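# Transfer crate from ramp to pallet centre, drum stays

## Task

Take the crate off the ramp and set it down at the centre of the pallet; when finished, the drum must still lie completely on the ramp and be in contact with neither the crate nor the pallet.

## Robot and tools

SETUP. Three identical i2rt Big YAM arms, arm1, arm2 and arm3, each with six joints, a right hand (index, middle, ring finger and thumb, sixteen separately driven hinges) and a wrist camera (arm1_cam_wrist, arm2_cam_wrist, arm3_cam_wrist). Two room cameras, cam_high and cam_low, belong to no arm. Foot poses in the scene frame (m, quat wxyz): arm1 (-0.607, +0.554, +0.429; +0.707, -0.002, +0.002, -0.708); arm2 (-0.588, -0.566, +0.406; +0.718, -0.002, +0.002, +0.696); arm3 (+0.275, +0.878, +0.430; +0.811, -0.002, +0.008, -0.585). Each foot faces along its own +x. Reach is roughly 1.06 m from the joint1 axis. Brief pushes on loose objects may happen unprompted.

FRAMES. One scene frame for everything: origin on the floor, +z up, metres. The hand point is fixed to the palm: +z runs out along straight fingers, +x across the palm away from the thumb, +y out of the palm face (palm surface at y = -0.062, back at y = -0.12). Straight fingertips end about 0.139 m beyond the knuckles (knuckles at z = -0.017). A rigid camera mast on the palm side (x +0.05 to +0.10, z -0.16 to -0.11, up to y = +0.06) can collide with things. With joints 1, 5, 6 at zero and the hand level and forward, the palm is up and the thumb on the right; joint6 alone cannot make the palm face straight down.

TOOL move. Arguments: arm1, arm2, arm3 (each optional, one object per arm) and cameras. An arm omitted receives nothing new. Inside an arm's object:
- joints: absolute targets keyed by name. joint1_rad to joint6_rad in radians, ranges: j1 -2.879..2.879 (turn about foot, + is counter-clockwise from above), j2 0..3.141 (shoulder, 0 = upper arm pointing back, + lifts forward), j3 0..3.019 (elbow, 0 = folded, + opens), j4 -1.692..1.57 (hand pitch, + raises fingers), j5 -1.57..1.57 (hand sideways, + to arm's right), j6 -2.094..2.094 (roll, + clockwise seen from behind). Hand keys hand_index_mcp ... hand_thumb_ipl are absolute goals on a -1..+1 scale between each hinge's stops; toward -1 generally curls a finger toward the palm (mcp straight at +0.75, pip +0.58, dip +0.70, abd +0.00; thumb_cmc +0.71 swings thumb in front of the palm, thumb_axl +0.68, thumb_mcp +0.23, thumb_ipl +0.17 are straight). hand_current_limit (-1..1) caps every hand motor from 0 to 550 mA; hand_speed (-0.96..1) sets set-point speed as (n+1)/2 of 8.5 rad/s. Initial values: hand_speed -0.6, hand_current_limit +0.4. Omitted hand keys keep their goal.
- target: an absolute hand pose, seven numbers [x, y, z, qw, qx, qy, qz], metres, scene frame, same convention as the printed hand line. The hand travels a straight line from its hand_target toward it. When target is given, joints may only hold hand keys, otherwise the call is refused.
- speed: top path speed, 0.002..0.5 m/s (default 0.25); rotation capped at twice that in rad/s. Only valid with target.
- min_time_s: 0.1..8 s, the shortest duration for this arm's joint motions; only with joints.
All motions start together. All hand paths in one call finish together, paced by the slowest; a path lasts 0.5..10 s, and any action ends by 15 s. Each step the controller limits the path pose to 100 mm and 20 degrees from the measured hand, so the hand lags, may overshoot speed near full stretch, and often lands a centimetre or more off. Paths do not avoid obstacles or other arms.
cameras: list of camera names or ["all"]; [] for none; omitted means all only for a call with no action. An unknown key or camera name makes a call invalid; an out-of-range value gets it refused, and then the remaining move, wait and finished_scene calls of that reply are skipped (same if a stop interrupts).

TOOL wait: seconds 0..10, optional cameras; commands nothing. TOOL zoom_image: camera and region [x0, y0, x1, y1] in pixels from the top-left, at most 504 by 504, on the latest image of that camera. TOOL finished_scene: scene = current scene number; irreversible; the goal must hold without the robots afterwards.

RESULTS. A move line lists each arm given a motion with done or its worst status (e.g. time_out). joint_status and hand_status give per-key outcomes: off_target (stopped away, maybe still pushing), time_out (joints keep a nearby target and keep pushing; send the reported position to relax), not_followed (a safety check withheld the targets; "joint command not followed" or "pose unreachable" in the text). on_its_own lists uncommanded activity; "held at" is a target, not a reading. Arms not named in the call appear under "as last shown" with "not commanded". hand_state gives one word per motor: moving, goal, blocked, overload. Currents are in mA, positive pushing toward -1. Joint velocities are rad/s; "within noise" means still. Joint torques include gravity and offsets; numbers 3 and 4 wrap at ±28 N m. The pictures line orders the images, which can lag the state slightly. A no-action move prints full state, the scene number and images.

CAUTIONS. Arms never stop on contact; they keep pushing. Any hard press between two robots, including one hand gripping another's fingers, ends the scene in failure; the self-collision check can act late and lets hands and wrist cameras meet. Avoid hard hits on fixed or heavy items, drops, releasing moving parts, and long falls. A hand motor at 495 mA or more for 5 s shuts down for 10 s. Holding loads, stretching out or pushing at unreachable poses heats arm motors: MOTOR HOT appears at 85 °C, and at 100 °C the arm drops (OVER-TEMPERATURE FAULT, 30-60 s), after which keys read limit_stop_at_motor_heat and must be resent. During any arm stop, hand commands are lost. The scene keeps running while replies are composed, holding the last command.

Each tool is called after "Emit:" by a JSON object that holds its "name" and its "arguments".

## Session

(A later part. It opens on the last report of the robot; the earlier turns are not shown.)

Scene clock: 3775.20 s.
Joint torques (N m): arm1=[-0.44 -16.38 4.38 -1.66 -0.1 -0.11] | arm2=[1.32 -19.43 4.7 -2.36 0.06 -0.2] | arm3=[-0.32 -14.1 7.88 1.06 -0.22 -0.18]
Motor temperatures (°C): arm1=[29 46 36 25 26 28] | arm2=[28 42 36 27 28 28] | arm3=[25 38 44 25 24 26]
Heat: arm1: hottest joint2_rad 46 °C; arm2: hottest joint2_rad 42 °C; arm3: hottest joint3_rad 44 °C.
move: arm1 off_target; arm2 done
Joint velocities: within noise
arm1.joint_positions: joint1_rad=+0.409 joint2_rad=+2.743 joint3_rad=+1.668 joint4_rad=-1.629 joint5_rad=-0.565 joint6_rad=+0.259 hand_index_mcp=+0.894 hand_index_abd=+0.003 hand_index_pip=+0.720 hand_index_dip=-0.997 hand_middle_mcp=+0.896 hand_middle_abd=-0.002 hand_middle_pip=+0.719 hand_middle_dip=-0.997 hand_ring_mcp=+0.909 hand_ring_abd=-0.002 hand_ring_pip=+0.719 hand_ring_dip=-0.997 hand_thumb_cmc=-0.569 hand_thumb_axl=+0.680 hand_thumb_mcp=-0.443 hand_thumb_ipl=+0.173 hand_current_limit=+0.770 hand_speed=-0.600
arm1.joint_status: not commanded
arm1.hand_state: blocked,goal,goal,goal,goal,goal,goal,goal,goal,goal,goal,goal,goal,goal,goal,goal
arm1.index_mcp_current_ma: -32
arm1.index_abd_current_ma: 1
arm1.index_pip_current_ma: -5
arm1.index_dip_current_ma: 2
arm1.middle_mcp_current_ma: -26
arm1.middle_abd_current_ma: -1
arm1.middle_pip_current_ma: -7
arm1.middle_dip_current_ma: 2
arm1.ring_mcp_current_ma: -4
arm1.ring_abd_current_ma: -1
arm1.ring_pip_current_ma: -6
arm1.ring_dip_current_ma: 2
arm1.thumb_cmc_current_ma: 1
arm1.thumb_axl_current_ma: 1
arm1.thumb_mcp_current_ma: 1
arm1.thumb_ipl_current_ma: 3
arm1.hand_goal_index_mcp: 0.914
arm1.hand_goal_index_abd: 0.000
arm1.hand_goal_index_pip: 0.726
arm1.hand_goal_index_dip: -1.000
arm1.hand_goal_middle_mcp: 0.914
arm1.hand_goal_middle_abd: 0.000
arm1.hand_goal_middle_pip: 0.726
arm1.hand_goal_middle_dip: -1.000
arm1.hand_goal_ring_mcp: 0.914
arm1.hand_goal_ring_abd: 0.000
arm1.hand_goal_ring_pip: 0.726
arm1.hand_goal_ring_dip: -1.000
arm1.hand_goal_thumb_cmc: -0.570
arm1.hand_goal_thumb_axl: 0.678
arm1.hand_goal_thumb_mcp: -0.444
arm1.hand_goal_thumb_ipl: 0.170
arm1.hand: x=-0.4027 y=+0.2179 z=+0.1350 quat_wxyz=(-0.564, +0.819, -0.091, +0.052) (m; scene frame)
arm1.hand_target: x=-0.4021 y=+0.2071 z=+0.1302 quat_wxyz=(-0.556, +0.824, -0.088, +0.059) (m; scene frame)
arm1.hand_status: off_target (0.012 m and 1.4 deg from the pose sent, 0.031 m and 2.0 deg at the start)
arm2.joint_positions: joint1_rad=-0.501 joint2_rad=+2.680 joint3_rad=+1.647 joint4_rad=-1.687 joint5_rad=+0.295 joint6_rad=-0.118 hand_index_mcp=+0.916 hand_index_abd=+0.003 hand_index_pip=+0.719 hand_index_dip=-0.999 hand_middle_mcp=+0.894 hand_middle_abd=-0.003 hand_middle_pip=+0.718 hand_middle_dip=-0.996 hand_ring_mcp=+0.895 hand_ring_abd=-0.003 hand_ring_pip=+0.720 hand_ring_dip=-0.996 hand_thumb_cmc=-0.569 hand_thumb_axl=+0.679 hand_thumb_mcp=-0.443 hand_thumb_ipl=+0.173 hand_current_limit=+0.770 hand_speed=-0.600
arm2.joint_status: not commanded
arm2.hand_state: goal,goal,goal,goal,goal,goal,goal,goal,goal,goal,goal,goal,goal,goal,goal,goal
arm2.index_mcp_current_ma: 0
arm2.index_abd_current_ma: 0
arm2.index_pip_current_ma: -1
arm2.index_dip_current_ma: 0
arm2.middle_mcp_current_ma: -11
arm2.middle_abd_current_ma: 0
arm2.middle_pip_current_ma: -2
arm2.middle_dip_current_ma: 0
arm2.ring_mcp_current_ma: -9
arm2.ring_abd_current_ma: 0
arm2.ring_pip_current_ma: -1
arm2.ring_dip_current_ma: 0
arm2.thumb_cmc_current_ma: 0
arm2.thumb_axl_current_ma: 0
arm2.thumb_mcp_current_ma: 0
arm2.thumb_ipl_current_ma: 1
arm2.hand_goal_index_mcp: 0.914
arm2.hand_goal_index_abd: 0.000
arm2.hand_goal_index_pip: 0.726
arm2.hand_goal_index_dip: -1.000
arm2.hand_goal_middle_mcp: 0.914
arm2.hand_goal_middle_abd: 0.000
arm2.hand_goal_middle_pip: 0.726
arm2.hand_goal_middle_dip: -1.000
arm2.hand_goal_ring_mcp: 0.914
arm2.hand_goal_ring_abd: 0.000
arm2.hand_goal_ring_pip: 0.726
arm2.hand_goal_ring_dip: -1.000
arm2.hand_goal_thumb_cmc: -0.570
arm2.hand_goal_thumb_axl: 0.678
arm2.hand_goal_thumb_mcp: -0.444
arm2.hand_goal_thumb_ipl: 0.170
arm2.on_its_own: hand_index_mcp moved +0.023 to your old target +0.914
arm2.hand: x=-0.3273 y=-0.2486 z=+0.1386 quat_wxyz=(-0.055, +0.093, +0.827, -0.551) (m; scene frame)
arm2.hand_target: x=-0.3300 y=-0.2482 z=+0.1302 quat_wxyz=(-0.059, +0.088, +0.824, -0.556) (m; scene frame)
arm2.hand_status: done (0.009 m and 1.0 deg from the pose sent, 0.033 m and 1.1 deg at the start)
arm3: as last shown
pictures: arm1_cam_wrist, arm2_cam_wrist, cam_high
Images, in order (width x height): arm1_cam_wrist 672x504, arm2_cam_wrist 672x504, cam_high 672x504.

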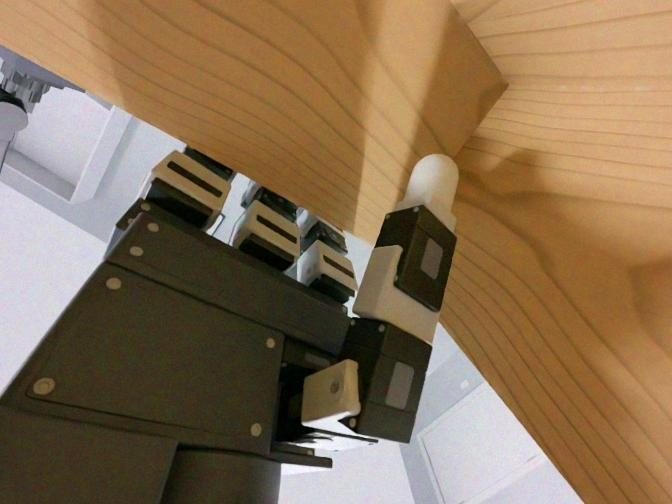

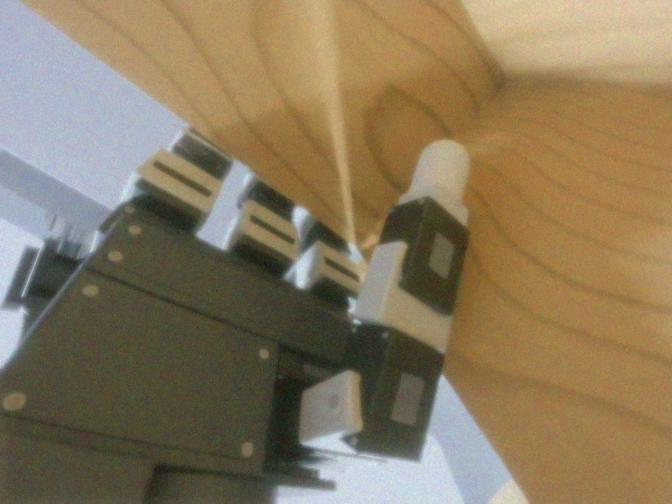

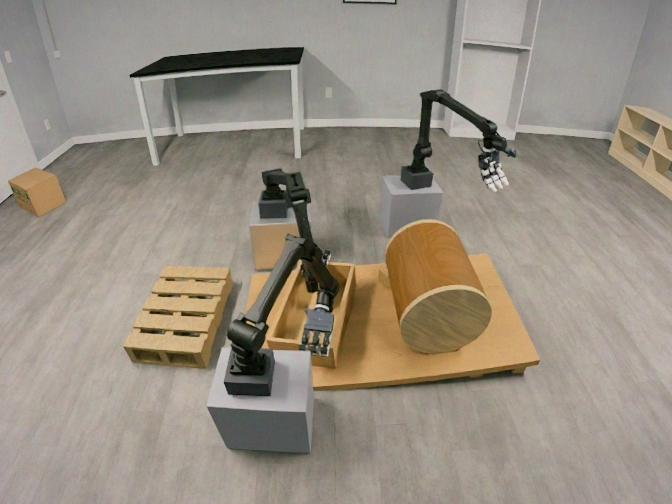

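Emit:
{"name": "move", "arguments": {"arm1": {"joints":{"hand_thumb_mcp":-0.88}}, "arm2": {"joints":{"hand_thumb_mcp":-0.88}}}}

Emit:
{"name": "move", "arguments": {"arm1": {"joints":{"hand_index_pip":-0.15,"hand_middle_pip":-0.15,"hand_ring_pip":-0.15}}, "arm2": {"joints":{"hand_index_pip":-0.15,"hand_middle_pip":-0.15,"hand_ring_pip":-0.15}}}}

Emit:
{"name": "move", "arguments": {"arm1": {"joints":{"hand_index_mcp":0.6,"hand_middle_mcp":0.6,"hand_ring_mcp":0.6}}, "arm2": {"joints":{"hand_index_mcp":0.6,"hand_middle_mcp":0.6,"hand_ring_mcp":0.6}}}}

Emit:
{"name": "move", "arguments": {"arm1": {"target":[-0.405,0.207,0.19,0.556,-0.8243,0.0881,-0.0594],"speed":0.1}, "arm2": {"target":[-0.333,-0.248,0.19,-0.0594,0.0881,0.8243,-0.556],"speed":0.1}}}

Emit:
{"name": "move", "arguments": {"arm1": {"target":[-0.6645,0.219,0.17,0.5588,-0.8284,0.0325,-0.0220],"speed":0.12}, "arm2": {"target":[-0.5355,-0.219,0.17,-0.0220,0.0325,0.8284,-0.5588],"speed":0.12}, "cameras": ["cam_low","cam_high"]}}

Emit:
{"name": "move", "arguments": {"arm1": {"target":[-0.6645,0.219,0.11,0.5588,-0.8284,0.0325,-0.0220],"speed":0.12}, "arm2": {"target":[-0.5355,-0.219,0.11,-0.0220,0.0325,0.8284,-0.5588],"speed":0.12}, "cameras": ["cam_low","cam_high"]}}

Scene clock: 3796.90 s.
Joint torques (N m): arm1=[-0.79 -15.91 4.31 -1.66 -0.13 -0.08] | arm2=[1.32 -19.55 4.67 -2.33 0.05 -0.19] | arm3=[-0.56 -14.21 8.02 1.03 -0.22 -0.21]
Motor temperatures (°C): arm1=[29 47 34 25 26 28] | arm2=[28 41 36 27 28 28] | arm3=[25 38 44 25 24 26]
Heat: arm1: hottest joint2_rad 47 °C; arm2: hottest joint2_rad 41 °C; arm3: hottest joint3_rad 44 °C.
move: arm1 done; arm2 done
Joint velocities: within noise
arm1.joint_positions: joint1_rad=+0.409 joint2_rad=+2.743 joint3_rad=+1.668 joint4_rad=-1.629 joint5_rad=-0.565 joint6_rad=+0.259 hand_index_mcp=+0.894 hand_index_abd=+0.003 hand_index_pip=+0.720 hand_index_dip=-0.997 hand_middle_mcp=+0.896 hand_middle_abd=-0.002 hand_middle_pip=+0.719 hand_middle_dip=-0.997 hand_ring_mcp=+0.909 hand_ring_abd=-0.002 hand_ring_pip=+0.719 hand_ring_dip=-0.997 hand_thumb_cmc=-0.569 hand_thumb_axl=+0.680 hand_thumb_mcp=-0.870 hand_thumb_ipl=+0.173 hand_current_limit=+0.770 hand_speed=-0.600
arm1.joint_status: all done
arm1.hand_state: blocked,goal,goal,goal,goal,goal,goal,goal,goal,goal,goal,goal,goal,goal,goal,goal
arm1.index_mcp_current_ma: -32
arm1.index_abd_current_ma: 1
arm1.index_pip_current_ma: -5
arm1.index_dip_current_ma: 2
arm1.middle_mcp_current_ma: -26
arm1.middle_abd_current_ma: -1
arm1.middle_pip_current_ma: -7
arm1.middle_dip_current_ma: 2
arm1.ring_mcp_current_ma: -4
arm1.ring_abd_current_ma: -1
arm1.ring_pip_current_ma: -6
arm1.ring_dip_current_ma: 2
arm1.thumb_cmc_current_ma: 1
arm1.thumb_axl_current_ma: 1
arm1.thumb_mcp_current_ma: 16
arm1.thumb_ipl_current_ma: 3
arm1.hand_goal_index_mcp: 0.914
arm1.hand_goal_index_abd: 0.000
arm1.hand_goal_index_pip: 0.726
arm1.hand_goal_index_dip: -1.000
arm1.hand_goal_middle_mcp: 0.914
arm1.hand_goal_middle_abd: 0.000
arm1.hand_goal_middle_pip: 0.726
arm1.hand_goal_middle_dip: -1.000
arm1.hand_goal_ring_mcp: 0.914
arm1.hand_goal_ring_abd: 0.000
arm1.hand_goal_ring_pip: 0.726
arm1.hand_goal_ring_dip: -1.000
arm1.hand_goal_thumb_cmc: -0.570
arm1.hand_goal_thumb_axl: 0.678
arm1.hand_goal_thumb_mcp: -0.880
arm1.hand_goal_thumb_ipl: 0.170
arm1.hand: x=-0.4027 y=+0.2179 z=+0.1350 quat_wxyz=(-0.564, +0.819, -0.091, +0.052) (m; scene frame)
arm1.hand_target: x=-0.4021 y=+0.2071 z=+0.1302 quat_wxyz=(-0.556, +0.824, -0.088, +0.059) (m; scene frame)
arm1.hand_status: not commanded
arm2.joint_positions: joint1_rad=-0.501 joint2_rad=+2.680 joint3_rad=+1.647 joint4_rad=-1.687 joint5_rad=+0.295 joint6_rad=-0.118 hand_index_mcp=+0.916 hand_index_abd=+0.003 hand_index_pip=+0.719 hand_index_dip=-0.999 hand_middle_mcp=+0.894 hand_middle_abd=-0.003 hand_middle_pip=+0.718 hand_middle_dip=-0.996 hand_ring_mcp=+0.895 hand_ring_abd=-0.003 hand_ring_pip=+0.720 hand_ring_dip=-0.996 hand_thumb_cmc=-0.569 hand_thumb_axl=+0.679 hand_thumb_mcp=-0.869 hand_thumb_ipl=+0.173 hand_current_limit=+0.770 hand_speed=-0.600
arm2.joint_status: all done
arm2.hand_state: goal,goal,goal,goal,goal,goal,goal,goal,goal,goal,goal,goal,goal,goal,goal,goal
arm2.index_mcp_current_ma: 0
arm2.index_abd_current_ma: 0
arm2.index_pip_current_ma: -1
arm2.index_dip_current_ma: 0
arm2.middle_mcp_current_ma: -11
arm2.middle_abd_current_ma: 0
arm2.middle_pip_current_ma: -2
arm2.middle_dip_current_ma: 0
arm2.ring_mcp_current_ma: -9
arm2.ring_abd_current_ma: 0
arm2.ring_pip_current_ma: -1
arm2.ring_dip_current_ma: 0
arm2.thumb_cmc_current_ma: 0
arm2.thumb_axl_current_ma: 0
arm2.thumb_mcp_current_ma: 5
arm2.thumb_ipl_current_ma: 1
arm2.hand_goal_index_mcp: 0.914
arm2.hand_goal_index_abd: 0.000
arm2.hand_goal_index_pip: 0.726
arm2.hand_goal_index_dip: -1.000
arm2.hand_goal_middle_mcp: 0.914
arm2.hand_goal_middle_abd: 0.000
arm2.hand_goal_middle_pip: 0.726
arm2.hand_goal_middle_dip: -1.000
arm2.hand_goal_ring_mcp: 0.914
arm2.hand_goal_ring_abd: 0.000
arm2.hand_goal_ring_pip: 0.726
arm2.hand_goal_ring_dip: -1.000
arm2.hand_goal_thumb_cmc: -0.570
arm2.hand_goal_thumb_axl: 0.678
arm2.hand_goal_thumb_mcp: -0.880
arm2.hand_goal_thumb_ipl: 0.170
arm2.hand: x=-0.3273 y=-0.2486 z=+0.1386 quat_wxyz=(-0.055, +0.093, +0.827, -0.551) (m; scene frame)
arm2.hand_target: x=-0.3300 y=-0.2482 z=+0.1302 quat_wxyz=(-0.059, +0.088, +0.824, -0.556) (m; scene frame)
arm2.hand_status: not commanded
arm3.joint_positions: joint1_rad=+0.296 joint2_rad=+1.520 joint3_rad=+1.311 joint4_rad=-1.212 joint5_rad=-0.303 joint6_rad=+0.310 hand_index_mcp=+0.481 hand_index_abd=-0.001 hand_index_pip=+0.279 hand_index_dip=+0.398 hand_middle_mcp=+0.481 hand_middle_abd=+0.000 hand_middle_pip=+0.279 hand_middle_dip=+0.402 hand_ring_mcp=+0.481 hand_ring_abd=+0.004 hand_ring_pip=+0.279 hand_ring_dip=+0.398 hand_thumb_cmc=-0.568 hand_thumb_axl=+0.680 hand_thumb_mcp=+0.096 hand_thumb_ipl=+0.001 hand_current_limit=+0.400 hand_speed=-0.600
arm3.joint_status: not commanded
arm3.hand_state: goal,goal,goal,goal,goal,goal,goal,goal,goal,goal,goal,goal,goal,goal,goal,goal
arm3.index_mcp_current_ma: 0
arm3.index_abd_current_ma: 0
arm3.index_pip_current_ma: 0
arm3.index_dip_current_ma: -1
arm3.middle_mcp_current_ma: 0
arm3.middle_abd_current_ma: 0
arm3.middle_pip_current_ma: 0
arm3.middle_dip_current_ma: 1
arm3.ring_mcp_current_ma: 0
arm3.ring_abd_current_ma: 2
arm3.ring_pip_current_ma: 0
arm3.ring_dip_current_ma: -1
arm3.thumb_cmc_current_ma: 1
arm3.thumb_axl_current_ma: 1
arm3.thumb_mcp_current_ma: -3
arm3.thumb_ipl_current_ma: 0
arm3.hand_goal_index_mcp: 0.480
arm3.hand_goal_index_abd: 0.000
arm3.hand_goal_index_pip: 0.280
arm3.hand_goal_index_dip: 0.400
arm3.hand_goal_middle_mcp: 0.480
arm3.hand_goal_middle_abd: 0.000
arm3.hand_goal_middle_pip: 0.280
arm3.hand_goal_middle_dip: 0.400
arm3.hand_goal_ring_mcp: 0.480
arm3.hand_goal_ring_abd: 0.000
arm3.hand_goal_ring_pip: 0.280
arm3.hand_goal_ring_dip: 0.400
arm3.hand_goal_thumb_cmc: -0.570
arm3.hand_goal_thumb_axl: 0.678
arm3.hand_goal_thumb_mcp: 0.100
arm3.hand_goal_thumb_ipl: 0.000
arm3.hand: x=+0.6047 y=+0.4275 z=+0.6150 quat_wxyz=(-0.005, +0.974, +0.161, +0.160) (m; scene frame)
arm3.hand_target: x=+0.6057 y=+0.4300 z=+0.6222 quat_wxyz=(+0.005, +0.972, +0.170, +0.164) (m; scene frame)
arm3.hand_status: not commanded
pictures: none

Scene clock: 3798.03 s.
Joint torques (N m): arm1=[-1.2 -16.38 4.19 -1.7 -0.24 0.11] | arm2=[1.26 -20.66 4.36 -2.15 -0.47 -0.19] | arm3=[-0.15 -14.39 7.86 1.05 -0.21 -0.21]
Motor temperatures (°C): arm1=[29 47 34 25 26 28] | arm2=[28 41 36 27 28 28] | arm3=[25 38 44 25 24 26]
Heat: arm1: hottest joint2_rad 47 °C; arm2: hottest joint2_rad 41 °C; arm3: hottest joint3_rad 44 °C.
move: arm1 off_target; arm2 off_target
Joint velocities: within noise
arm1.joint_positions: joint1_rad=+0.413 joint2_rad=+2.750 joint3_rad=+1.669 joint4_rad=-1.629 joint5_rad=-0.562 joint6_rad=+0.242 hand_index_mcp=+0.965 hand_index_abd=+0.000 hand_index_pip=+0.182 hand_index_dip=-0.942 hand_middle_mcp=+0.947 hand_middle_abd=-0.002 hand_middle_pip=+0.170 hand_middle_dip=-0.956 hand_ring_mcp=+0.951 hand_ring_abd=-0.002 hand_ring_pip=+0.119 hand_ring_dip=-0.956 hand_thumb_cmc=-0.569 hand_thumb_axl=+0.680 hand_thumb_mcp=-0.880 hand_thumb_ipl=+0.165 hand_current_limit=+0.770 hand_speed=-0.600
arm1.joint_status: hand_index_pip off_target (ended at +0.182, target -0.150); hand_middle_pip off_target (ended at +0.170, target -0.150); hand_ring_pip off_target (ended at +0.119, target -0.150)
arm1.hand_state: blocked,goal,blocked,blocked,blocked,goal,blocked,blocked,blocked,goal,blocked,blocked,goal,goal,goal,goal
arm1.index_mcp_current_ma: 119
arm1.index_abd_current_ma: 0
arm1.index_pip_current_ma: 487
arm1.index_dip_current_ma: 132
arm1.middle_mcp_current_ma: 64
arm1.middle_abd_current_ma: -1
arm1.middle_pip_current_ma: 487
arm1.middle_dip_current_ma: 89
arm1.ring_mcp_current_ma: 75
arm1.ring_abd_current_ma: -1
arm1.ring_pip_current_ma: 487
arm1.ring_dip_current_ma: 88
arm1.thumb_cmc_current_ma: 1
arm1.thumb_axl_current_ma: 2
arm1.thumb_mcp_current_ma: 0
arm1.thumb_ipl_current_ma: -5
arm1.hand_goal_index_mcp: 0.914
arm1.hand_goal_index_abd: 0.000
arm1.hand_goal_index_pip: -0.150
arm1.hand_goal_index_dip: -1.000
arm1.hand_goal_middle_mcp: 0.914
arm1.hand_goal_middle_abd: 0.000
arm1.hand_goal_middle_pip: -0.150
arm1.hand_goal_middle_dip: -1.000
arm1.hand_goal_ring_mcp: 0.914
arm1.hand_goal_ring_abd: 0.000
arm1.hand_goal_ring_pip: -0.150
arm1.hand_goal_ring_dip: -1.000
arm1.hand_goal_thumb_cmc: -0.570
arm1.hand_goal_thumb_axl: 0.678
arm1.hand_goal_thumb_mcp: -0.880
arm1.hand_goal_thumb_ipl: 0.170
arm1.hand: x=-0.4013 y=+0.2206 z=+0.1319 quat_wxyz=(-0.566, +0.819, -0.082, +0.053) (m; scene frame)
arm1.hand_target: x=-0.4021 y=+0.2071 z=+0.1302 quat_wxyz=(-0.556, +0.824, -0.088, +0.059) (m; scene frame)
arm1.hand_status: not commanded
arm2.joint_positions: joint1_rad=-0.499 joint2_rad=+2.700 joint3_rad=+1.649 joint4_rad=-1.694 joint5_rad=+0.308 joint6_rad=-0.118 hand_index_mcp=+0.976 hand_index_abd=+0.001 hand_index_pip=+0.163 hand_index_dip=-0.950 hand_middle_mcp=+0.956 hand_middle_abd=-0.003 hand_middle_pip=+0.130 hand_middle_dip=-0.942 hand_ring_mcp=+0.956 hand_ring_abd=-0.003 hand_ring_pip=+0.059 hand_ring_dip=-0.921 hand_thumb_cmc=-0.569 hand_thumb_axl=+0.681 hand_thumb_mcp=-0.877 hand_thumb_ipl=+0.166 hand_current_limit=+0.770 hand_speed=-0.600
arm2.joint_status: hand_index_pip off_target (ended at +0.163, target -0.150); hand_middle_pip off_target (ended at +0.130, target -0.150); hand_ring_pip off_target (ended at +0.059, target -0.150)
arm2.hand_state: blocked,goal,blocked,blocked,blocked,goal,blocked,blocked,blocked,goal,blocked,blocked,goal,goal,goal,goal
arm2.index_mcp_current_ma: 85
arm2.index_abd_current_ma: 0
arm2.index_pip_current_ma: 487
arm2.index_dip_current_ma: 51
arm2.middle_mcp_current_ma: 41
arm2.middle_abd_current_ma: 0
arm2.middle_pip_current_ma: 487
arm2.middle_dip_current_ma: 68
arm2.ring_mcp_current_ma: 41
arm2.ring_abd_current_ma: 0
arm2.ring_pip_current_ma: 487
arm2.ring_dip_current_ma: 119
arm2.thumb_cmc_current_ma: 0
arm2.thumb_axl_current_ma: 0
arm2.thumb_mcp_current_ma: 1
arm2.thumb_ipl_current_ma: -1
arm2.hand_goal_index_mcp: 0.914
arm2.hand_goal_index_abd: 0.000
arm2.hand_goal_index_pip: -0.150
arm2.hand_goal_index_dip: -1.000
arm2.hand_goal_middle_mcp: 0.914
arm2.hand_goal_middle_abd: 0.000
arm2.hand_goal_middle_pip: -0.150
arm2.hand_goal_middle_dip: -1.000
arm2.hand_goal_ring_mcp: 0.914
arm2.hand_goal_ring_abd: 0.000
arm2.hand_goal_ring_pip: -0.150
arm2.hand_goal_ring_dip: -1.000
arm2.hand_goal_thumb_cmc: -0.570
arm2.hand_goal_thumb_axl: 0.678
arm2.hand_goal_thumb_mcp: -0.880
arm2.hand_goal_thumb_ipl: 0.170
arm2.hand: x=-0.3299 y=-0.2555 z=+0.1327 quat_wxyz=(-0.053, +0.085, +0.821, -0.562) (m; scene frame)
arm2.hand_target: x=-0.3301 y=-0.2482 z=+0.1301 quat_wxyz=(-0.059, +0.088, +0.824, -0.556) (m; scene frame)
arm2.hand_status: not commanded
arm3: as last shown
pictures: none

Scene clock: 3798.70 s.
Joint torques (N m): arm1=[-1.32 -16.44 4.41 -1.8 -0.36 0.19] | arm2=[0.91 -21.13 4.29 -1.89 -0.73 -0.13] | arm3=[-0.26 -14.04 7.95 1.01 -0.19 -0.2]
Motor temperatures (°C): arm1=[29 47 34 25 26 28] | arm2=[28 41 36 27 28 28] | arm3=[25 38 44 25 24 26]
Heat: arm1: hottest joint2_rad 47 °C; arm2: hottest joint2_rad 41 °C; arm3: hottest joint3_rad 44 °C.
move: arm1 off_target; arm2 off_target
Joint velocities: within noise
arm1.joint_positions: joint1_rad=+0.416 joint2_rad=+2.750 joint3_rad=+1.669 joint4_rad=-1.630 joint5_rad=-0.559 joint6_rad=+0.235 hand_index_mcp=+0.957 hand_index_abd=-0.001 hand_index_pip=+0.182 hand_index_dip=-0.940 hand_middle_mcp=+0.930 hand_middle_abd=-0.002 hand_middle_pip=+0.170 hand_middle_dip=-0.955 hand_ring_mcp=+0.929 hand_ring_abd=-0.002 hand_ring_pip=+0.119 hand_ring_dip=-0.955 hand_thumb_cmc=-0.569 hand_thumb_axl=+0.681 hand_thumb_mcp=-0.878 hand_thumb_ipl=+0.165 hand_current_limit=+0.770 hand_speed=-0.600
arm1.joint_status: hand_index_mcp off_target (ended at +0.957, target +0.600); hand_middle_mcp off_target (ended at +0.930, target +0.600); hand_ring_mcp off_target (ended at +0.929, target +0.600)
arm1.hand_state: blocked,goal,blocked,blocked,blocked,goal,blocked,blocked,blocked,goal,blocked,blocked,goal,goal,goal,goal
arm1.index_mcp_current_ma: 487
arm1.index_abd_current_ma: 0
arm1.index_pip_current_ma: 487
arm1.index_dip_current_ma: 141
arm1.middle_mcp_current_ma: 487
arm1.middle_abd_current_ma: -1
arm1.middle_pip_current_ma: 487
arm1.middle_dip_current_ma: 92
arm1.ring_mcp_current_ma: 487
arm1.ring_abd_current_ma: -1
arm1.ring_pip_current_ma: 487
arm1.ring_dip_current_ma: 92
arm1.thumb_cmc_current_ma: 1
arm1.thumb_axl_current_ma: 2
arm1.thumb_mcp_current_ma: 2
arm1.thumb_ipl_current_ma: -5
arm1.hand_goal_index_mcp: 0.600
arm1.hand_goal_index_abd: 0.000
arm1.hand_goal_index_pip: -0.150
arm1.hand_goal_index_dip: -1.000
arm1.hand_goal_middle_mcp: 0.600
arm1.hand_goal_middle_abd: 0.000
arm1.hand_goal_middle_pip: -0.150
arm1.hand_goal_middle_dip: -1.000
arm1.hand_goal_ring_mcp: 0.600
arm1.hand_goal_ring_abd: 0.000
arm1.hand_goal_ring_pip: -0.150
arm1.hand_goal_ring_dip: -1.000
arm1.hand_goal_thumb_cmc: -0.570
arm1.hand_goal_thumb_axl: 0.678
arm1.hand_goal_thumb_mcp: -0.880
arm1.hand_goal_thumb_ipl: 0.170
arm1.hand: x=-0.4007 y=+0.2210 z=+0.1318 quat_wxyz=(-0.566, +0.819, -0.077, +0.053) (m; scene frame)
arm1.hand_target: x=-0.4021 y=+0.2072 z=+0.1302 quat_wxyz=(-0.556, +0.824, -0.088, +0.059) (m; scene frame)
arm1.hand_status: not commanded
arm2.joint_positions: joint1_rad=-0.496 joint2_rad=+2.701 joint3_rad=+1.649 joint4_rad=-1.700 joint5_rad=+0.316 joint6_rad=-0.125 hand_index_mcp=+0.961 hand_index_abd=+0.000 hand_index_pip=+0.163 hand_index_dip=-0.942 hand_middle_mcp=+0.928 hand_middle_abd=-0.003 hand_middle_pip=+0.130 hand_middle_dip=-0.936 hand_ring_mcp=+0.918 hand_ring_abd=-0.003 hand_ring_pip=+0.059 hand_ring_dip=-0.915 hand_thumb_cmc=-0.569 hand_thumb_axl=+0.682 hand_thumb_mcp=-0.871 hand_thumb_ipl=+0.166 hand_current_limit=+0.770 hand_speed=-0.600
arm2.joint_status: hand_index_mcp off_target (ended at +0.961, target +0.600); hand_middle_mcp off_target (ended at +0.928, target +0.600); hand_ring_mcp off_target (ended at +0.918, target +0.600)
arm2.hand_state: blocked,goal,blocked,blocked,blocked,goal,blocked,blocked,blocked,goal,blocked,blocked,goal,goal,goal,goal
arm2.index_mcp_current_ma: 487
arm2.index_abd_current_ma: 0
arm2.index_pip_current_ma: 487
arm2.index_dip_current_ma: 67
arm2.middle_mcp_current_ma: 487
arm2.middle_abd_current_ma: 0
arm2.middle_pip_current_ma: 487
arm2.middle_dip_current_ma: 81
arm2.ring_mcp_current_ma: 487
arm2.ring_abd_current_ma: 0
arm2.ring_pip_current_ma: 487
arm2.ring_dip_current_ma: 136
arm2.thumb_cmc_current_ma: 0
arm2.thumb_axl_current_ma: 1
arm2.thumb_mcp_current_ma: 4
arm2.thumb_ipl_current_ma: -1
arm2.hand_goal_index_mcp: 0.600
arm2.hand_goal_index_abd: 0.000
arm2.hand_goal_index_pip: -0.150
arm2.hand_goal_index_dip: -1.000
arm2.hand_goal_middle_mcp: 0.600
arm2.hand_goal_middle_abd: 0.000
arm2.hand_goal_middle_pip: -0.150
arm2.hand_goal_middle_dip: -1.000
arm2.hand_goal_ring_mcp: 0.600
arm2.hand_goal_ring_abd: 0.000
arm2.hand_goal_ring_pip: -0.150
arm2.hand_goal_ring_dip: -1.000
arm2.hand_goal_thumb_cmc: -0.570
arm2.hand_goal_thumb_axl: 0.678
arm2.hand_goal_thumb_mcp: -0.880
arm2.hand_goal_thumb_ipl: 0.170
arm2.hand: x=-0.3307 y=-0.2562 z=+0.1335 quat_wxyz=(-0.053, +0.078, +0.820, -0.565) (m; scene frame)
arm2.hand_target: x=-0.3301 y=-0.2482 z=+0.1301 quat_wxyz=(-0.059, +0.088, +0.824, -0.556) (m; scene frame)
arm2.hand_status: not commanded
arm3: as last shown
pictures: none

Scene clock: 3799.97 s.
Joint torques (N m): arm1=[-1.38 -22.77 0.24 -4.3 -0.78 0.23] | arm2=[-1.08 -28.57 1.16 -4.48 -0.18 -0.04] | arm3=[-0.38 -14.15 7.8 1.09 -0.23 -0.21]
Motor temperatures (°C): arm1=[29 47 34 25 26 28] | arm2=[28 41 36 27 28 28] | arm3=[25 38 44 25 24 26]
Heat: arm1: hottest joint2_rad 47 °C; arm2: hottest joint2_rad 41 °C; arm3: hottest joint3_rad 44 °C.
move: arm1 off_target; arm2 off_target
Joint velocities: within noise
arm1.joint_positions: joint1_rad=+0.419 joint2_rad=+2.707 joint3_rad=+1.623 joint4_rad=-1.602 joint5_rad=-0.543 joint6_rad=+0.222 hand_index_mcp=+0.911 hand_index_abd=-0.008 hand_index_pip=+0.182 hand_index_dip=-0.878 hand_middle_mcp=+0.855 hand_middle_abd=-0.002 hand_middle_pip=+0.170 hand_middle_dip=-0.897 hand_ring_mcp=+0.823 hand_ring_abd=-0.002 hand_ring_pip=+0.119 hand_ring_dip=-0.896 hand_thumb_cmc=-0.568 hand_thumb_axl=+0.682 hand_thumb_mcp=-0.849 hand_thumb_ipl=+0.181 hand_current_limit=+0.770 hand_speed=-0.600
arm1.joint_status: not commanded
arm1.hand_state: blocked,goal,blocked,blocked,blocked,goal,blocked,blocked,blocked,goal,blocked,blocked,goal,goal,blocked,goal
arm1.index_mcp_current_ma: 487
arm1.index_abd_current_ma: -6
arm1.index_pip_current_ma: 487
arm1.index_dip_current_ma: 386
arm1.middle_mcp_current_ma: 487
arm1.middle_abd_current_ma: -1
arm1.middle_pip_current_ma: 487
arm1.middle_dip_current_ma: 305
arm1.ring_mcp_current_ma: 487
arm1.ring_abd_current_ma: -1
arm1.ring_pip_current_ma: 487
arm1.ring_dip_current_ma: 306
arm1.thumb_cmc_current_ma: 1
arm1.thumb_axl_current_ma: 4
arm1.thumb_mcp_current_ma: 79
arm1.thumb_ipl_current_ma: 18
arm1.hand_goal_index_mcp: 0.600
arm1.hand_goal_index_abd: 0.000
arm1.hand_goal_index_pip: -0.150
arm1.hand_goal_index_dip: -1.000
arm1.hand_goal_middle_mcp: 0.600
arm1.hand_goal_middle_abd: 0.000
arm1.hand_goal_middle_pip: -0.150
arm1.hand_goal_middle_dip: -1.000
arm1.hand_goal_ring_mcp: 0.600
arm1.hand_goal_ring_abd: 0.000
arm1.hand_goal_ring_pip: -0.150
arm1.hand_goal_ring_dip: -1.000
arm1.hand_goal_thumb_cmc: -0.570
arm1.hand_goal_thumb_axl: 0.678
arm1.hand_goal_thumb_mcp: -0.880
arm1.hand_goal_thumb_ipl: 0.170
arm1.on_its_own: hand_index_mcp moved -0.046 toward your old target +0.600; hand_middle_mcp moved -0.075 toward your old target +0.600; hand_ring_mcp moved -0.106 toward your old target +0.600
arm1.hand: x=-0.4014 y=+0.2212 z=+0.1423 quat_wxyz=(-0.555, +0.828, -0.063, +0.054) (m; scene frame)
arm1.hand_target: x=-0.4050 y=+0.2082 z=+0.1862 quat_wxyz=(-0.556, +0.824, -0.088, +0.059) (m; scene frame)
arm1.hand_status: off_target (0.050 m and 3.0 deg from the pose sent, 0.060 m and 1.9 deg at the start)
arm2.joint_positions: joint1_rad=-0.468 joint2_rad=+2.651 joint3_rad=+1.563 joint4_rad=-1.645 joint5_rad=+0.300 joint6_rad=-0.140 hand_index_mcp=+0.906 hand_index_abd=-0.008 hand_index_pip=+0.163 hand_index_dip=-0.875 hand_middle_mcp=+0.851 hand_middle_abd=-0.004 hand_middle_pip=+0.130 hand_middle_dip=-0.870 hand_ring_mcp=+0.817 hand_ring_abd=-0.003 hand_ring_pip=+0.059 hand_ring_dip=-0.849 hand_thumb_cmc=-0.568 hand_thumb_axl=+0.683 hand_thumb_mcp=-0.839 hand_thumb_ipl=+0.183 hand_current_limit=+0.770 hand_speed=-0.600
arm2.joint_status: not commanded
arm2.hand_state: blocked,goal,blocked,blocked,blocked,goal,blocked,blocked,blocked,goal,blocked,blocked,goal,goal,blocked,goal
arm2.index_mcp_current_ma: 487
arm2.index_abd_current_ma: -2
arm2.index_pip_current_ma: 487
arm2.index_dip_current_ma: 274
arm2.middle_mcp_current_ma: 487
arm2.middle_abd_current_ma: 0
arm2.middle_pip_current_ma: 487
arm2.middle_dip_current_ma: 291
arm2.ring_mcp_current_ma: 487
arm2.ring_abd_current_ma: 0
arm2.ring_pip_current_ma: 487
arm2.ring_dip_current_ma: 384
arm2.thumb_cmc_current_ma: 0
arm2.thumb_axl_current_ma: 1
arm2.thumb_mcp_current_ma: 56
arm2.thumb_ipl_current_ma: 7
arm2.hand_goal_index_mcp: 0.600
arm2.hand_goal_index_abd: 0.000
arm2.hand_goal_index_pip: -0.150
arm2.hand_goal_index_dip: -1.000
arm2.hand_goal_middle_mcp: 0.600
arm2.hand_goal_middle_abd: 0.000
arm2.hand_goal_middle_pip: -0.150
arm2.hand_goal_middle_dip: -1.000
arm2.hand_goal_ring_mcp: 0.600
arm2.hand_goal_ring_abd: 0.000
arm2.hand_goal_ring_pip: -0.150
arm2.hand_goal_ring_dip: -1.000
arm2.hand_goal_thumb_cmc: -0.570
arm2.hand_goal_thumb_axl: 0.678
arm2.hand_goal_thumb_mcp: -0.880
arm2.hand_goal_thumb_ipl: 0.170
arm2.on_its_own: hand_index_mcp moved -0.055 toward your old target +0.600; hand_middle_mcp moved -0.077 toward your old target +0.600; hand_ring_mcp moved -0.102 toward your old target +0.600
arm2.hand: x=-0.3506 y=-0.2609 z=+0.1412 quat_wxyz=(-0.052, +0.067, +0.826, -0.557) (m; scene frame)
arm2.hand_target: x=-0.3341 y=-0.2500 z=+0.1863 quat_wxyz=(-0.056, +0.087, +0.831, -0.546) (m; scene frame)
arm2.hand_status: off_target (0.053 m and 2.6 deg from the pose sent, 0.057 m and 1.8 deg at the start; a joint's target at an end of its range on 35 of 38 steps)
arm3: as last shown
pictures: none

Scene clock: 3802.83 s.
Joint torques (N m): arm1=[-4.84 -19.84 -1.13 -5 0.5 0.49] | arm2=[-2.61 -19.9 1.39 -2.07 -0.89 0.2] | arm3=[-0.56 -14.1 7.84 1.07 -0.24 -0.18]
Motor temperatures (°C): arm1=[29 47 34 25 26 28] | arm2=[28 41 35 27 28 28] | arm3=[25 38 44 25 24 26]
Heat: arm1: hottest joint2_rad 47 °C; arm2: hottest joint2_rad 41 °C; arm3: hottest joint3_rad 44 °C.
move: arm1 off_target; arm2 not_followed
Joint velocities: within noise
arm1.joint_positions: joint1_rad=-0.015 joint2_rad=+2.682 joint3_rad=+1.490 joint4_rad=-1.515 joint5_rad=-0.006 joint6_rad=-0.056 hand_index_mcp=+0.873 hand_index_abd=-0.006 hand_index_pip=+0.182 hand_index_dip=-0.864 hand_middle_mcp=+0.807 hand_middle_abd=-0.005 hand_middle_pip=+0.291 hand_middle_dip=-0.874 hand_ring_mcp=+0.785 hand_ring_abd=-0.010 hand_ring_pip=+0.334 hand_ring_dip=-0.869 hand_thumb_cmc=-0.565 hand_thumb_axl=+0.663 hand_thumb_mcp=-0.827 hand_thumb_ipl=+0.196 hand_current_limit=+0.770 hand_speed=-0.600
arm1.joint_status: not commanded
arm1.hand_state: blocked,goal,blocked,blocked,blocked,goal,blocked,blocked,blocked,goal,blocked,blocked,goal,goal,blocked,blocked
arm1.index_mcp_current_ma: 487
arm1.index_abd_current_ma: -4
arm1.index_pip_current_ma: 487
arm1.index_dip_current_ma: 452
arm1.middle_mcp_current_ma: 487
arm1.middle_abd_current_ma: -3
arm1.middle_pip_current_ma: 487
arm1.middle_dip_current_ma: 408
arm1.ring_mcp_current_ma: 487
arm1.ring_abd_current_ma: -8
arm1.ring_pip_current_ma: 487
arm1.ring_dip_current_ma: 429
arm1.thumb_cmc_current_ma: 4
arm1.thumb_axl_current_ma: -25
arm1.thumb_mcp_current_ma: 169
arm1.thumb_ipl_current_ma: 65
arm1.hand_goal_index_mcp: 0.600
arm1.hand_goal_index_abd: 0.000
arm1.hand_goal_index_pip: -0.150
arm1.hand_goal_index_dip: -1.000
arm1.hand_goal_middle_mcp: 0.600
arm1.hand_goal_middle_abd: 0.000
arm1.hand_goal_middle_pip: -0.150
arm1.hand_goal_middle_dip: -1.000
arm1.hand_goal_ring_mcp: 0.600
arm1.hand_goal_ring_abd: 0.000
arm1.hand_goal_ring_pip: -0.150
arm1.hand_goal_ring_dip: -1.000
arm1.hand_goal_thumb_cmc: -0.570
arm1.hand_goal_thumb_axl: 0.678
arm1.hand_goal_thumb_mcp: -0.880
arm1.hand_goal_thumb_ipl: 0.170
arm1.on_its_own: hand_index_mcp moved -0.038 toward your old target +0.600; hand_middle_mcp moved -0.048 toward your old target +0.600; hand_ring_mcp moved -0.039 toward your old target +0.600
arm1.hand: x=-0.6315 y=+0.2100 z=+0.1301 quat_wxyz=(-0.537, +0.843, +0.014, +0.020) (m; scene frame)
arm1.hand_target: x=-0.6612 y=+0.2197 z=+0.1662 quat_wxyz=(-0.559, +0.828, -0.031, +0.022) (m; scene frame)
arm1.hand_status: off_target (0.053 m and 6.1 deg from the pose sent, 0.265 m and 5.1 deg at the start)
arm2.joint_positions: joint1_rad=-0.292 joint2_rad=+2.641 joint3_rad=+1.495 joint4_rad=-1.596 joint5_rad=+0.242 joint6_rad=-0.168 hand_index_mcp=+0.887 hand_index_abd=-0.004 hand_index_pip=+0.163 hand_index_dip=-0.875 hand_middle_mcp=+0.838 hand_middle_abd=-0.002 hand_middle_pip=+0.234 hand_middle_dip=-0.862 hand_ring_mcp=+0.824 hand_ring_abd=-0.009 hand_ring_pip=+0.257 hand_ring_dip=-0.845 hand_thumb_cmc=-0.563 hand_thumb_axl=+0.662 hand_thumb_mcp=-0.832 hand_thumb_ipl=+0.185 hand_current_limit=+0.770 hand_speed=-0.600
arm2.joint_status: not commanded
arm2.hand_state: blocked,goal,blocked,blocked,blocked,goal,blocked,blocked,blocked,goal,blocked,blocked,goal,goal,blocked,goal
arm2.index_mcp_current_ma: 487
arm2.index_abd_current_ma: 0
arm2.index_pip_current_ma: 487
arm2.index_dip_current_ma: 273
arm2.middle_mcp_current_ma: 487
arm2.middle_abd_current_ma: 0
arm2.middle_pip_current_ma: 487
arm2.middle_dip_current_ma: 326
arm2.ring_mcp_current_ma: 487
arm2.ring_abd_current_ma: -2
arm2.ring_pip_current_ma: 487
arm2.ring_dip_current_ma: 400
arm2.thumb_cmc_current_ma: 2
arm2.thumb_axl_current_ma: -9
arm2.thumb_mcp_current_ma: 75
arm2.thumb_ipl_current_ma: 9
arm2.hand_goal_index_mcp: 0.600
arm2.hand_goal_index_abd: 0.000
arm2.hand_goal_index_pip: -0.150
arm2.hand_goal_index_dip: -1.000
arm2.hand_goal_middle_mcp: 0.600
arm2.hand_goal_middle_abd: 0.000
arm2.hand_goal_middle_pip: -0.150
arm2.hand_goal_middle_dip: -1.000
arm2.hand_goal_ring_mcp: 0.600
arm2.hand_goal_ring_abd: 0.000
arm2.hand_goal_ring_pip: -0.150
arm2.hand_goal_ring_dip: -1.000
arm2.hand_goal_thumb_cmc: -0.570
arm2.hand_goal_thumb_axl: 0.678
arm2.hand_goal_thumb_mcp: -0.880
arm2.hand_goal_thumb_ipl: 0.170
arm2.on_its_own: joint1_rad is held at -0.337, not at its first target -0.493; joint4_rad is held at -1.596, not at its first target -1.703; joint5_rad is held at +0.214, not at its first target +0.290
arm2.hand: x=-0.4273 y=-0.2449 z=+0.1350 quat_wxyz=(-0.036, -0.003, +0.828, -0.559) (m; scene frame)
arm2.hand_target: x=-0.4151 y=-0.2547 z=+0.1347 quat_wxyz=(-0.049, +0.041, +0.827, -0.559) (m; scene frame)
arm2.hand_status: not_followed (0.117 m and 4.4 deg from the pose sent, 0.192 m and 5.3 deg at the start; pose on its path clipped on 26 of 85 steps)
arm3: as last shown
pictures: cam_high, cam_low
pose unreachable (arm2 arm): on one or more control steps of this call this arm could not follow its commanded pose, so it was not sent that pose on those steps. On the call's last step it was still not sent that pose. It may still have moved: this result reports where it is.
cause: moving toward the commanded pose would bring a part of the arm too close to another arm (the arm1 arm, along the way the arms are being sent, or toward where that arm still pushes).
Images, in order (width x height): cam_high 672x504, cam_low 672x504.

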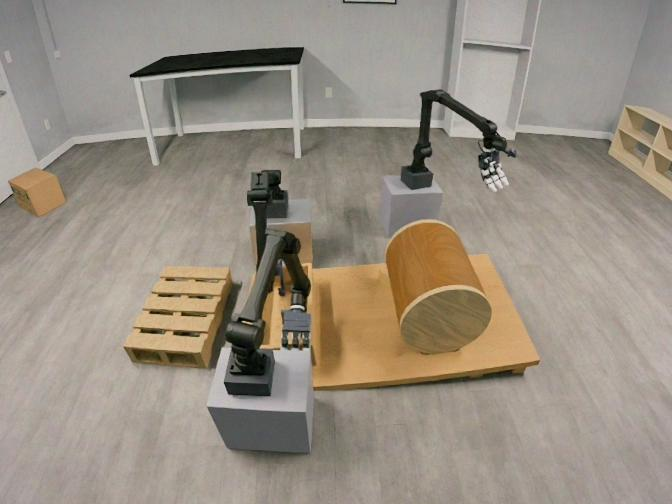

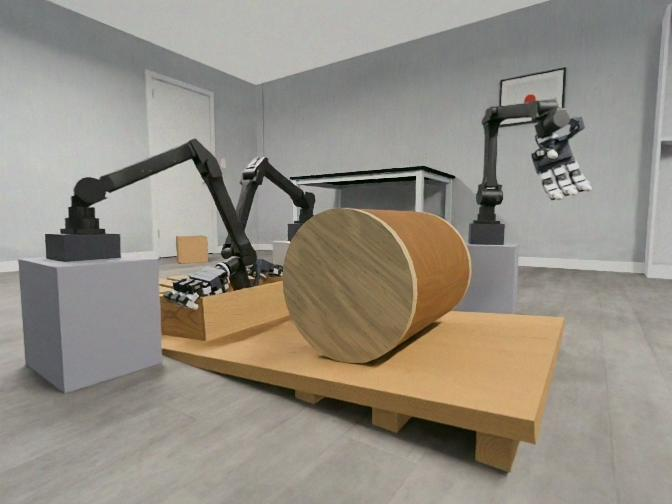

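Scene clock: 3804.53 s.
Joint torques (N m): arm1=[-3.72 -12.86 3.37 -1.58 0.46 0.47] | arm2=[-0.67 -20.07 1.43 -2.09 -0.35 -0.11] | arm3=[-0.38 -13.92 7.95 1.03 -0.23 -0.2]
Motor temperatures (°C): arm1=[29 47 34 25 26 28] | arm2=[28 41 35 27 28 28] | arm3=[25 38 44 25 24 26]
Heat: arm1: hottest joint2_rad 47 °C; arm2: hottest joint2_rad 41 °C; arm3: hottest joint3_rad 44 °C.
move: arm1 off_target; arm2 not_followed
Joint velocities: within noise
arm1.joint_positions: joint1_rad=-0.045 joint2_rad=+2.739 joint3_rad=+1.528 joint4_rad=-1.571 joint5_rad=-0.001 joint6_rad=-0.055 hand_index_mcp=+0.873 hand_index_abd=-0.005 hand_index_pip=+0.182 hand_index_dip=-0.864 hand_middle_mcp=+0.782 hand_middle_abd=-0.005 hand_middle_pip=+0.291 hand_middle_dip=-0.897 hand_ring_mcp=+0.732 hand_ring_abd=-0.010 hand_ring_pip=+0.331 hand_ring_dip=-0.916 hand_thumb_cmc=-0.564 hand_thumb_axl=+0.669 hand_thumb_mcp=-0.834 hand_thumb_ipl=+0.192 hand_current_limit=+0.770 hand_speed=-0.600
arm1.joint_status: not commanded
arm1.hand_state: blocked,goal,blocked,blocked,blocked,goal,blocked,blocked,blocked,goal,blocked,blocked,goal,goal,blocked,blocked
arm1.index_mcp_current_ma: 487
arm1.index_abd_current_ma: -4
arm1.index_pip_current_ma: 487
arm1.index_dip_current_ma: 452
arm1.middle_mcp_current_ma: 487
arm1.middle_abd_current_ma: -3
arm1.middle_pip_current_ma: 487
arm1.middle_dip_current_ma: 303
arm1.ring_mcp_current_ma: 471
arm1.ring_abd_current_ma: -8
arm1.ring_pip_current_ma: 487
arm1.ring_dip_current_ma: 228
arm1.thumb_cmc_current_ma: 5
arm1.thumb_axl_current_ma: -12
arm1.thumb_mcp_current_ma: 138
arm1.thumb_ipl_current_ma: 49
arm1.hand_goal_index_mcp: 0.600
arm1.hand_goal_index_abd: 0.000
arm1.hand_goal_index_pip: -0.150
arm1.hand_goal_index_dip: -1.000
arm1.hand_goal_middle_mcp: 0.600
arm1.hand_goal_middle_abd: 0.000
arm1.hand_goal_middle_pip: -0.150
arm1.hand_goal_middle_dip: -1.000
arm1.hand_goal_ring_mcp: 0.600
arm1.hand_goal_ring_abd: 0.000
arm1.hand_goal_ring_pip: -0.150
arm1.hand_goal_ring_dip: -1.000
arm1.hand_goal_thumb_cmc: -0.570
arm1.hand_goal_thumb_axl: 0.678
arm1.hand_goal_thumb_mcp: -0.880
arm1.hand_goal_thumb_ipl: 0.170
arm1.on_its_own: hand_middle_mcp moved -0.025 toward your old target +0.600; hand_ring_mcp moved -0.052 toward your old target +0.600
arm1.hand: x=-0.6420 y=+0.2255 z=+0.1210 quat_wxyz=(-0.569, +0.822, +0.002, +0.028) (m; scene frame)
arm1.hand_target: x=-0.6638 y=+0.2198 z=+0.1108 quat_wxyz=(-0.559, +0.828, -0.033, +0.022) (m; scene frame)
arm1.hand_status: off_target (0.026 m and 4.2 deg from the pose sent, 0.040 m and 6.0 deg at the start)
arm2.joint_positions: joint1_rad=-0.132 joint2_rad=+2.671 joint3_rad=+1.487 joint4_rad=-1.602 joint5_rad=+0.129 joint6_rad=-0.066 hand_index_mcp=+0.887 hand_index_abd=-0.002 hand_index_pip=+0.166 hand_index_dip=-0.874 hand_middle_mcp=+0.813 hand_middle_abd=+0.002 hand_middle_pip=+0.230 hand_middle_dip=-0.910 hand_ring_mcp=+0.801 hand_ring_abd=-0.006 hand_ring_pip=+0.160 hand_ring_dip=-0.902 hand_thumb_cmc=-0.561 hand_thumb_axl=+0.680 hand_thumb_mcp=-0.834 hand_thumb_ipl=+0.183 hand_current_limit=+0.770 hand_speed=-0.600
arm2.joint_status: not commanded
arm2.hand_state: blocked,goal,blocked,blocked,blocked,goal,blocked,blocked,blocked,goal,blocked,blocked,goal,goal,blocked,goal
arm2.index_mcp_current_ma: 487
arm2.index_abd_current_ma: 0
arm2.index_pip_current_ma: 487
arm2.index_dip_current_ma: 275
arm2.middle_mcp_current_ma: 487
arm2.middle_abd_current_ma: 0
arm2.middle_pip_current_ma: 487
arm2.middle_dip_current_ma: 150
arm2.ring_mcp_current_ma: 487
arm2.ring_abd_current_ma: -1
arm2.ring_pip_current_ma: 487
arm2.ring_dip_current_ma: 175
arm2.thumb_cmc_current_ma: 2
arm2.thumb_axl_current_ma: 0
arm2.thumb_mcp_current_ma: 69
arm2.thumb_ipl_current_ma: 7
arm2.hand_goal_index_mcp: 0.600
arm2.hand_goal_index_abd: 0.000
arm2.hand_goal_index_pip: -0.150
arm2.hand_goal_index_dip: -1.000
arm2.hand_goal_middle_mcp: 0.600
arm2.hand_goal_middle_abd: 0.000
arm2.hand_goal_middle_pip: -0.150
arm2.hand_goal_middle_dip: -1.000
arm2.hand_goal_ring_mcp: 0.600
arm2.hand_goal_ring_abd: 0.000
arm2.hand_goal_ring_pip: -0.150
arm2.hand_goal_ring_dip: -1.000
arm2.hand_goal_thumb_cmc: -0.570
arm2.hand_goal_thumb_axl: 0.678
arm2.hand_goal_thumb_mcp: -0.880
arm2.hand_goal_thumb_ipl: 0.170
arm2.on_its_own: joint1_rad is held at -0.154, not at its first target -0.493; joint4_rad is held at -1.600, not at its first target -1.703; joint5_rad is held at +0.118, not at its first target +0.290; joint6_rad is held at -0.062, not at its first target -0.129; hand_middle_mcp moved -0.025 toward your old target +0.600; hand_ring_mcp moved -0.023 toward your old target +0.600; hand_ring_pip moved -0.097 toward your old target -0.150
arm2.hand: x=-0.4942 y=-0.2424 z=+0.1269 quat_wxyz=(-0.013, +0.003, +0.819, -0.574) (m; scene frame)
arm2.hand_target: x=-0.4883 y=-0.2411 z=+0.1276 quat_wxyz=(-0.022, +0.017, +0.821, -0.570) (m; scene frame)
arm2.hand_status: not_followed (0.050 m and 4.1 deg from the pose sent, 0.114 m and 4.4 deg at the start)
arm3: as last shown
pictures: cam_high, cam_low
pose unreachable (arm2 arm): on one or more control steps of this call this arm could not follow its commanded pose, so it was not sent that pose on those steps. On the call's last step it was still not sent that pose. It may still have moved: this result reports where it is.
cause: moving toward the commanded pose would bring a part of the arm too close to another arm (the arm1 arm, where that arm stood when this arm was held).
Images, in order (width x height): cam_high 672x504, cam_low 672x504.

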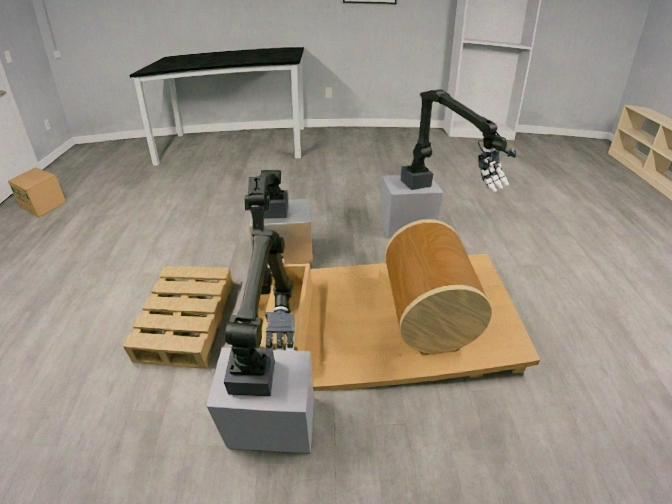

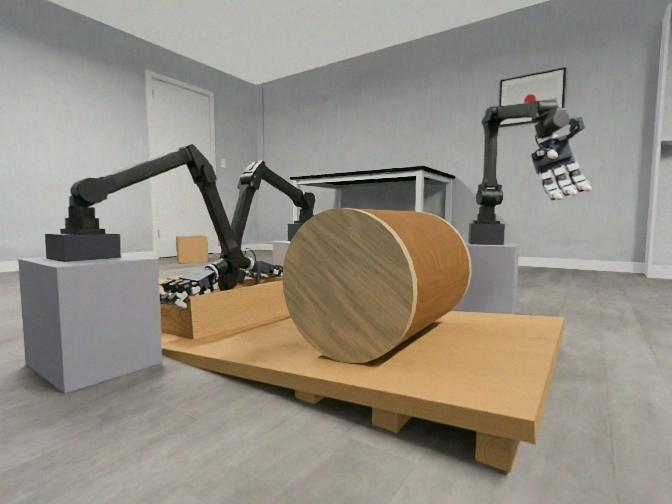

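Emit:
{"name": "zoom_image", "arguments": {"camera": "cam_high", "region": [230, 240, 350, 380]}}

Scaled by 3.600.

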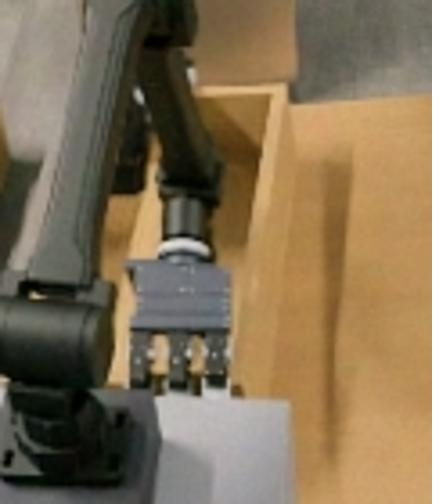

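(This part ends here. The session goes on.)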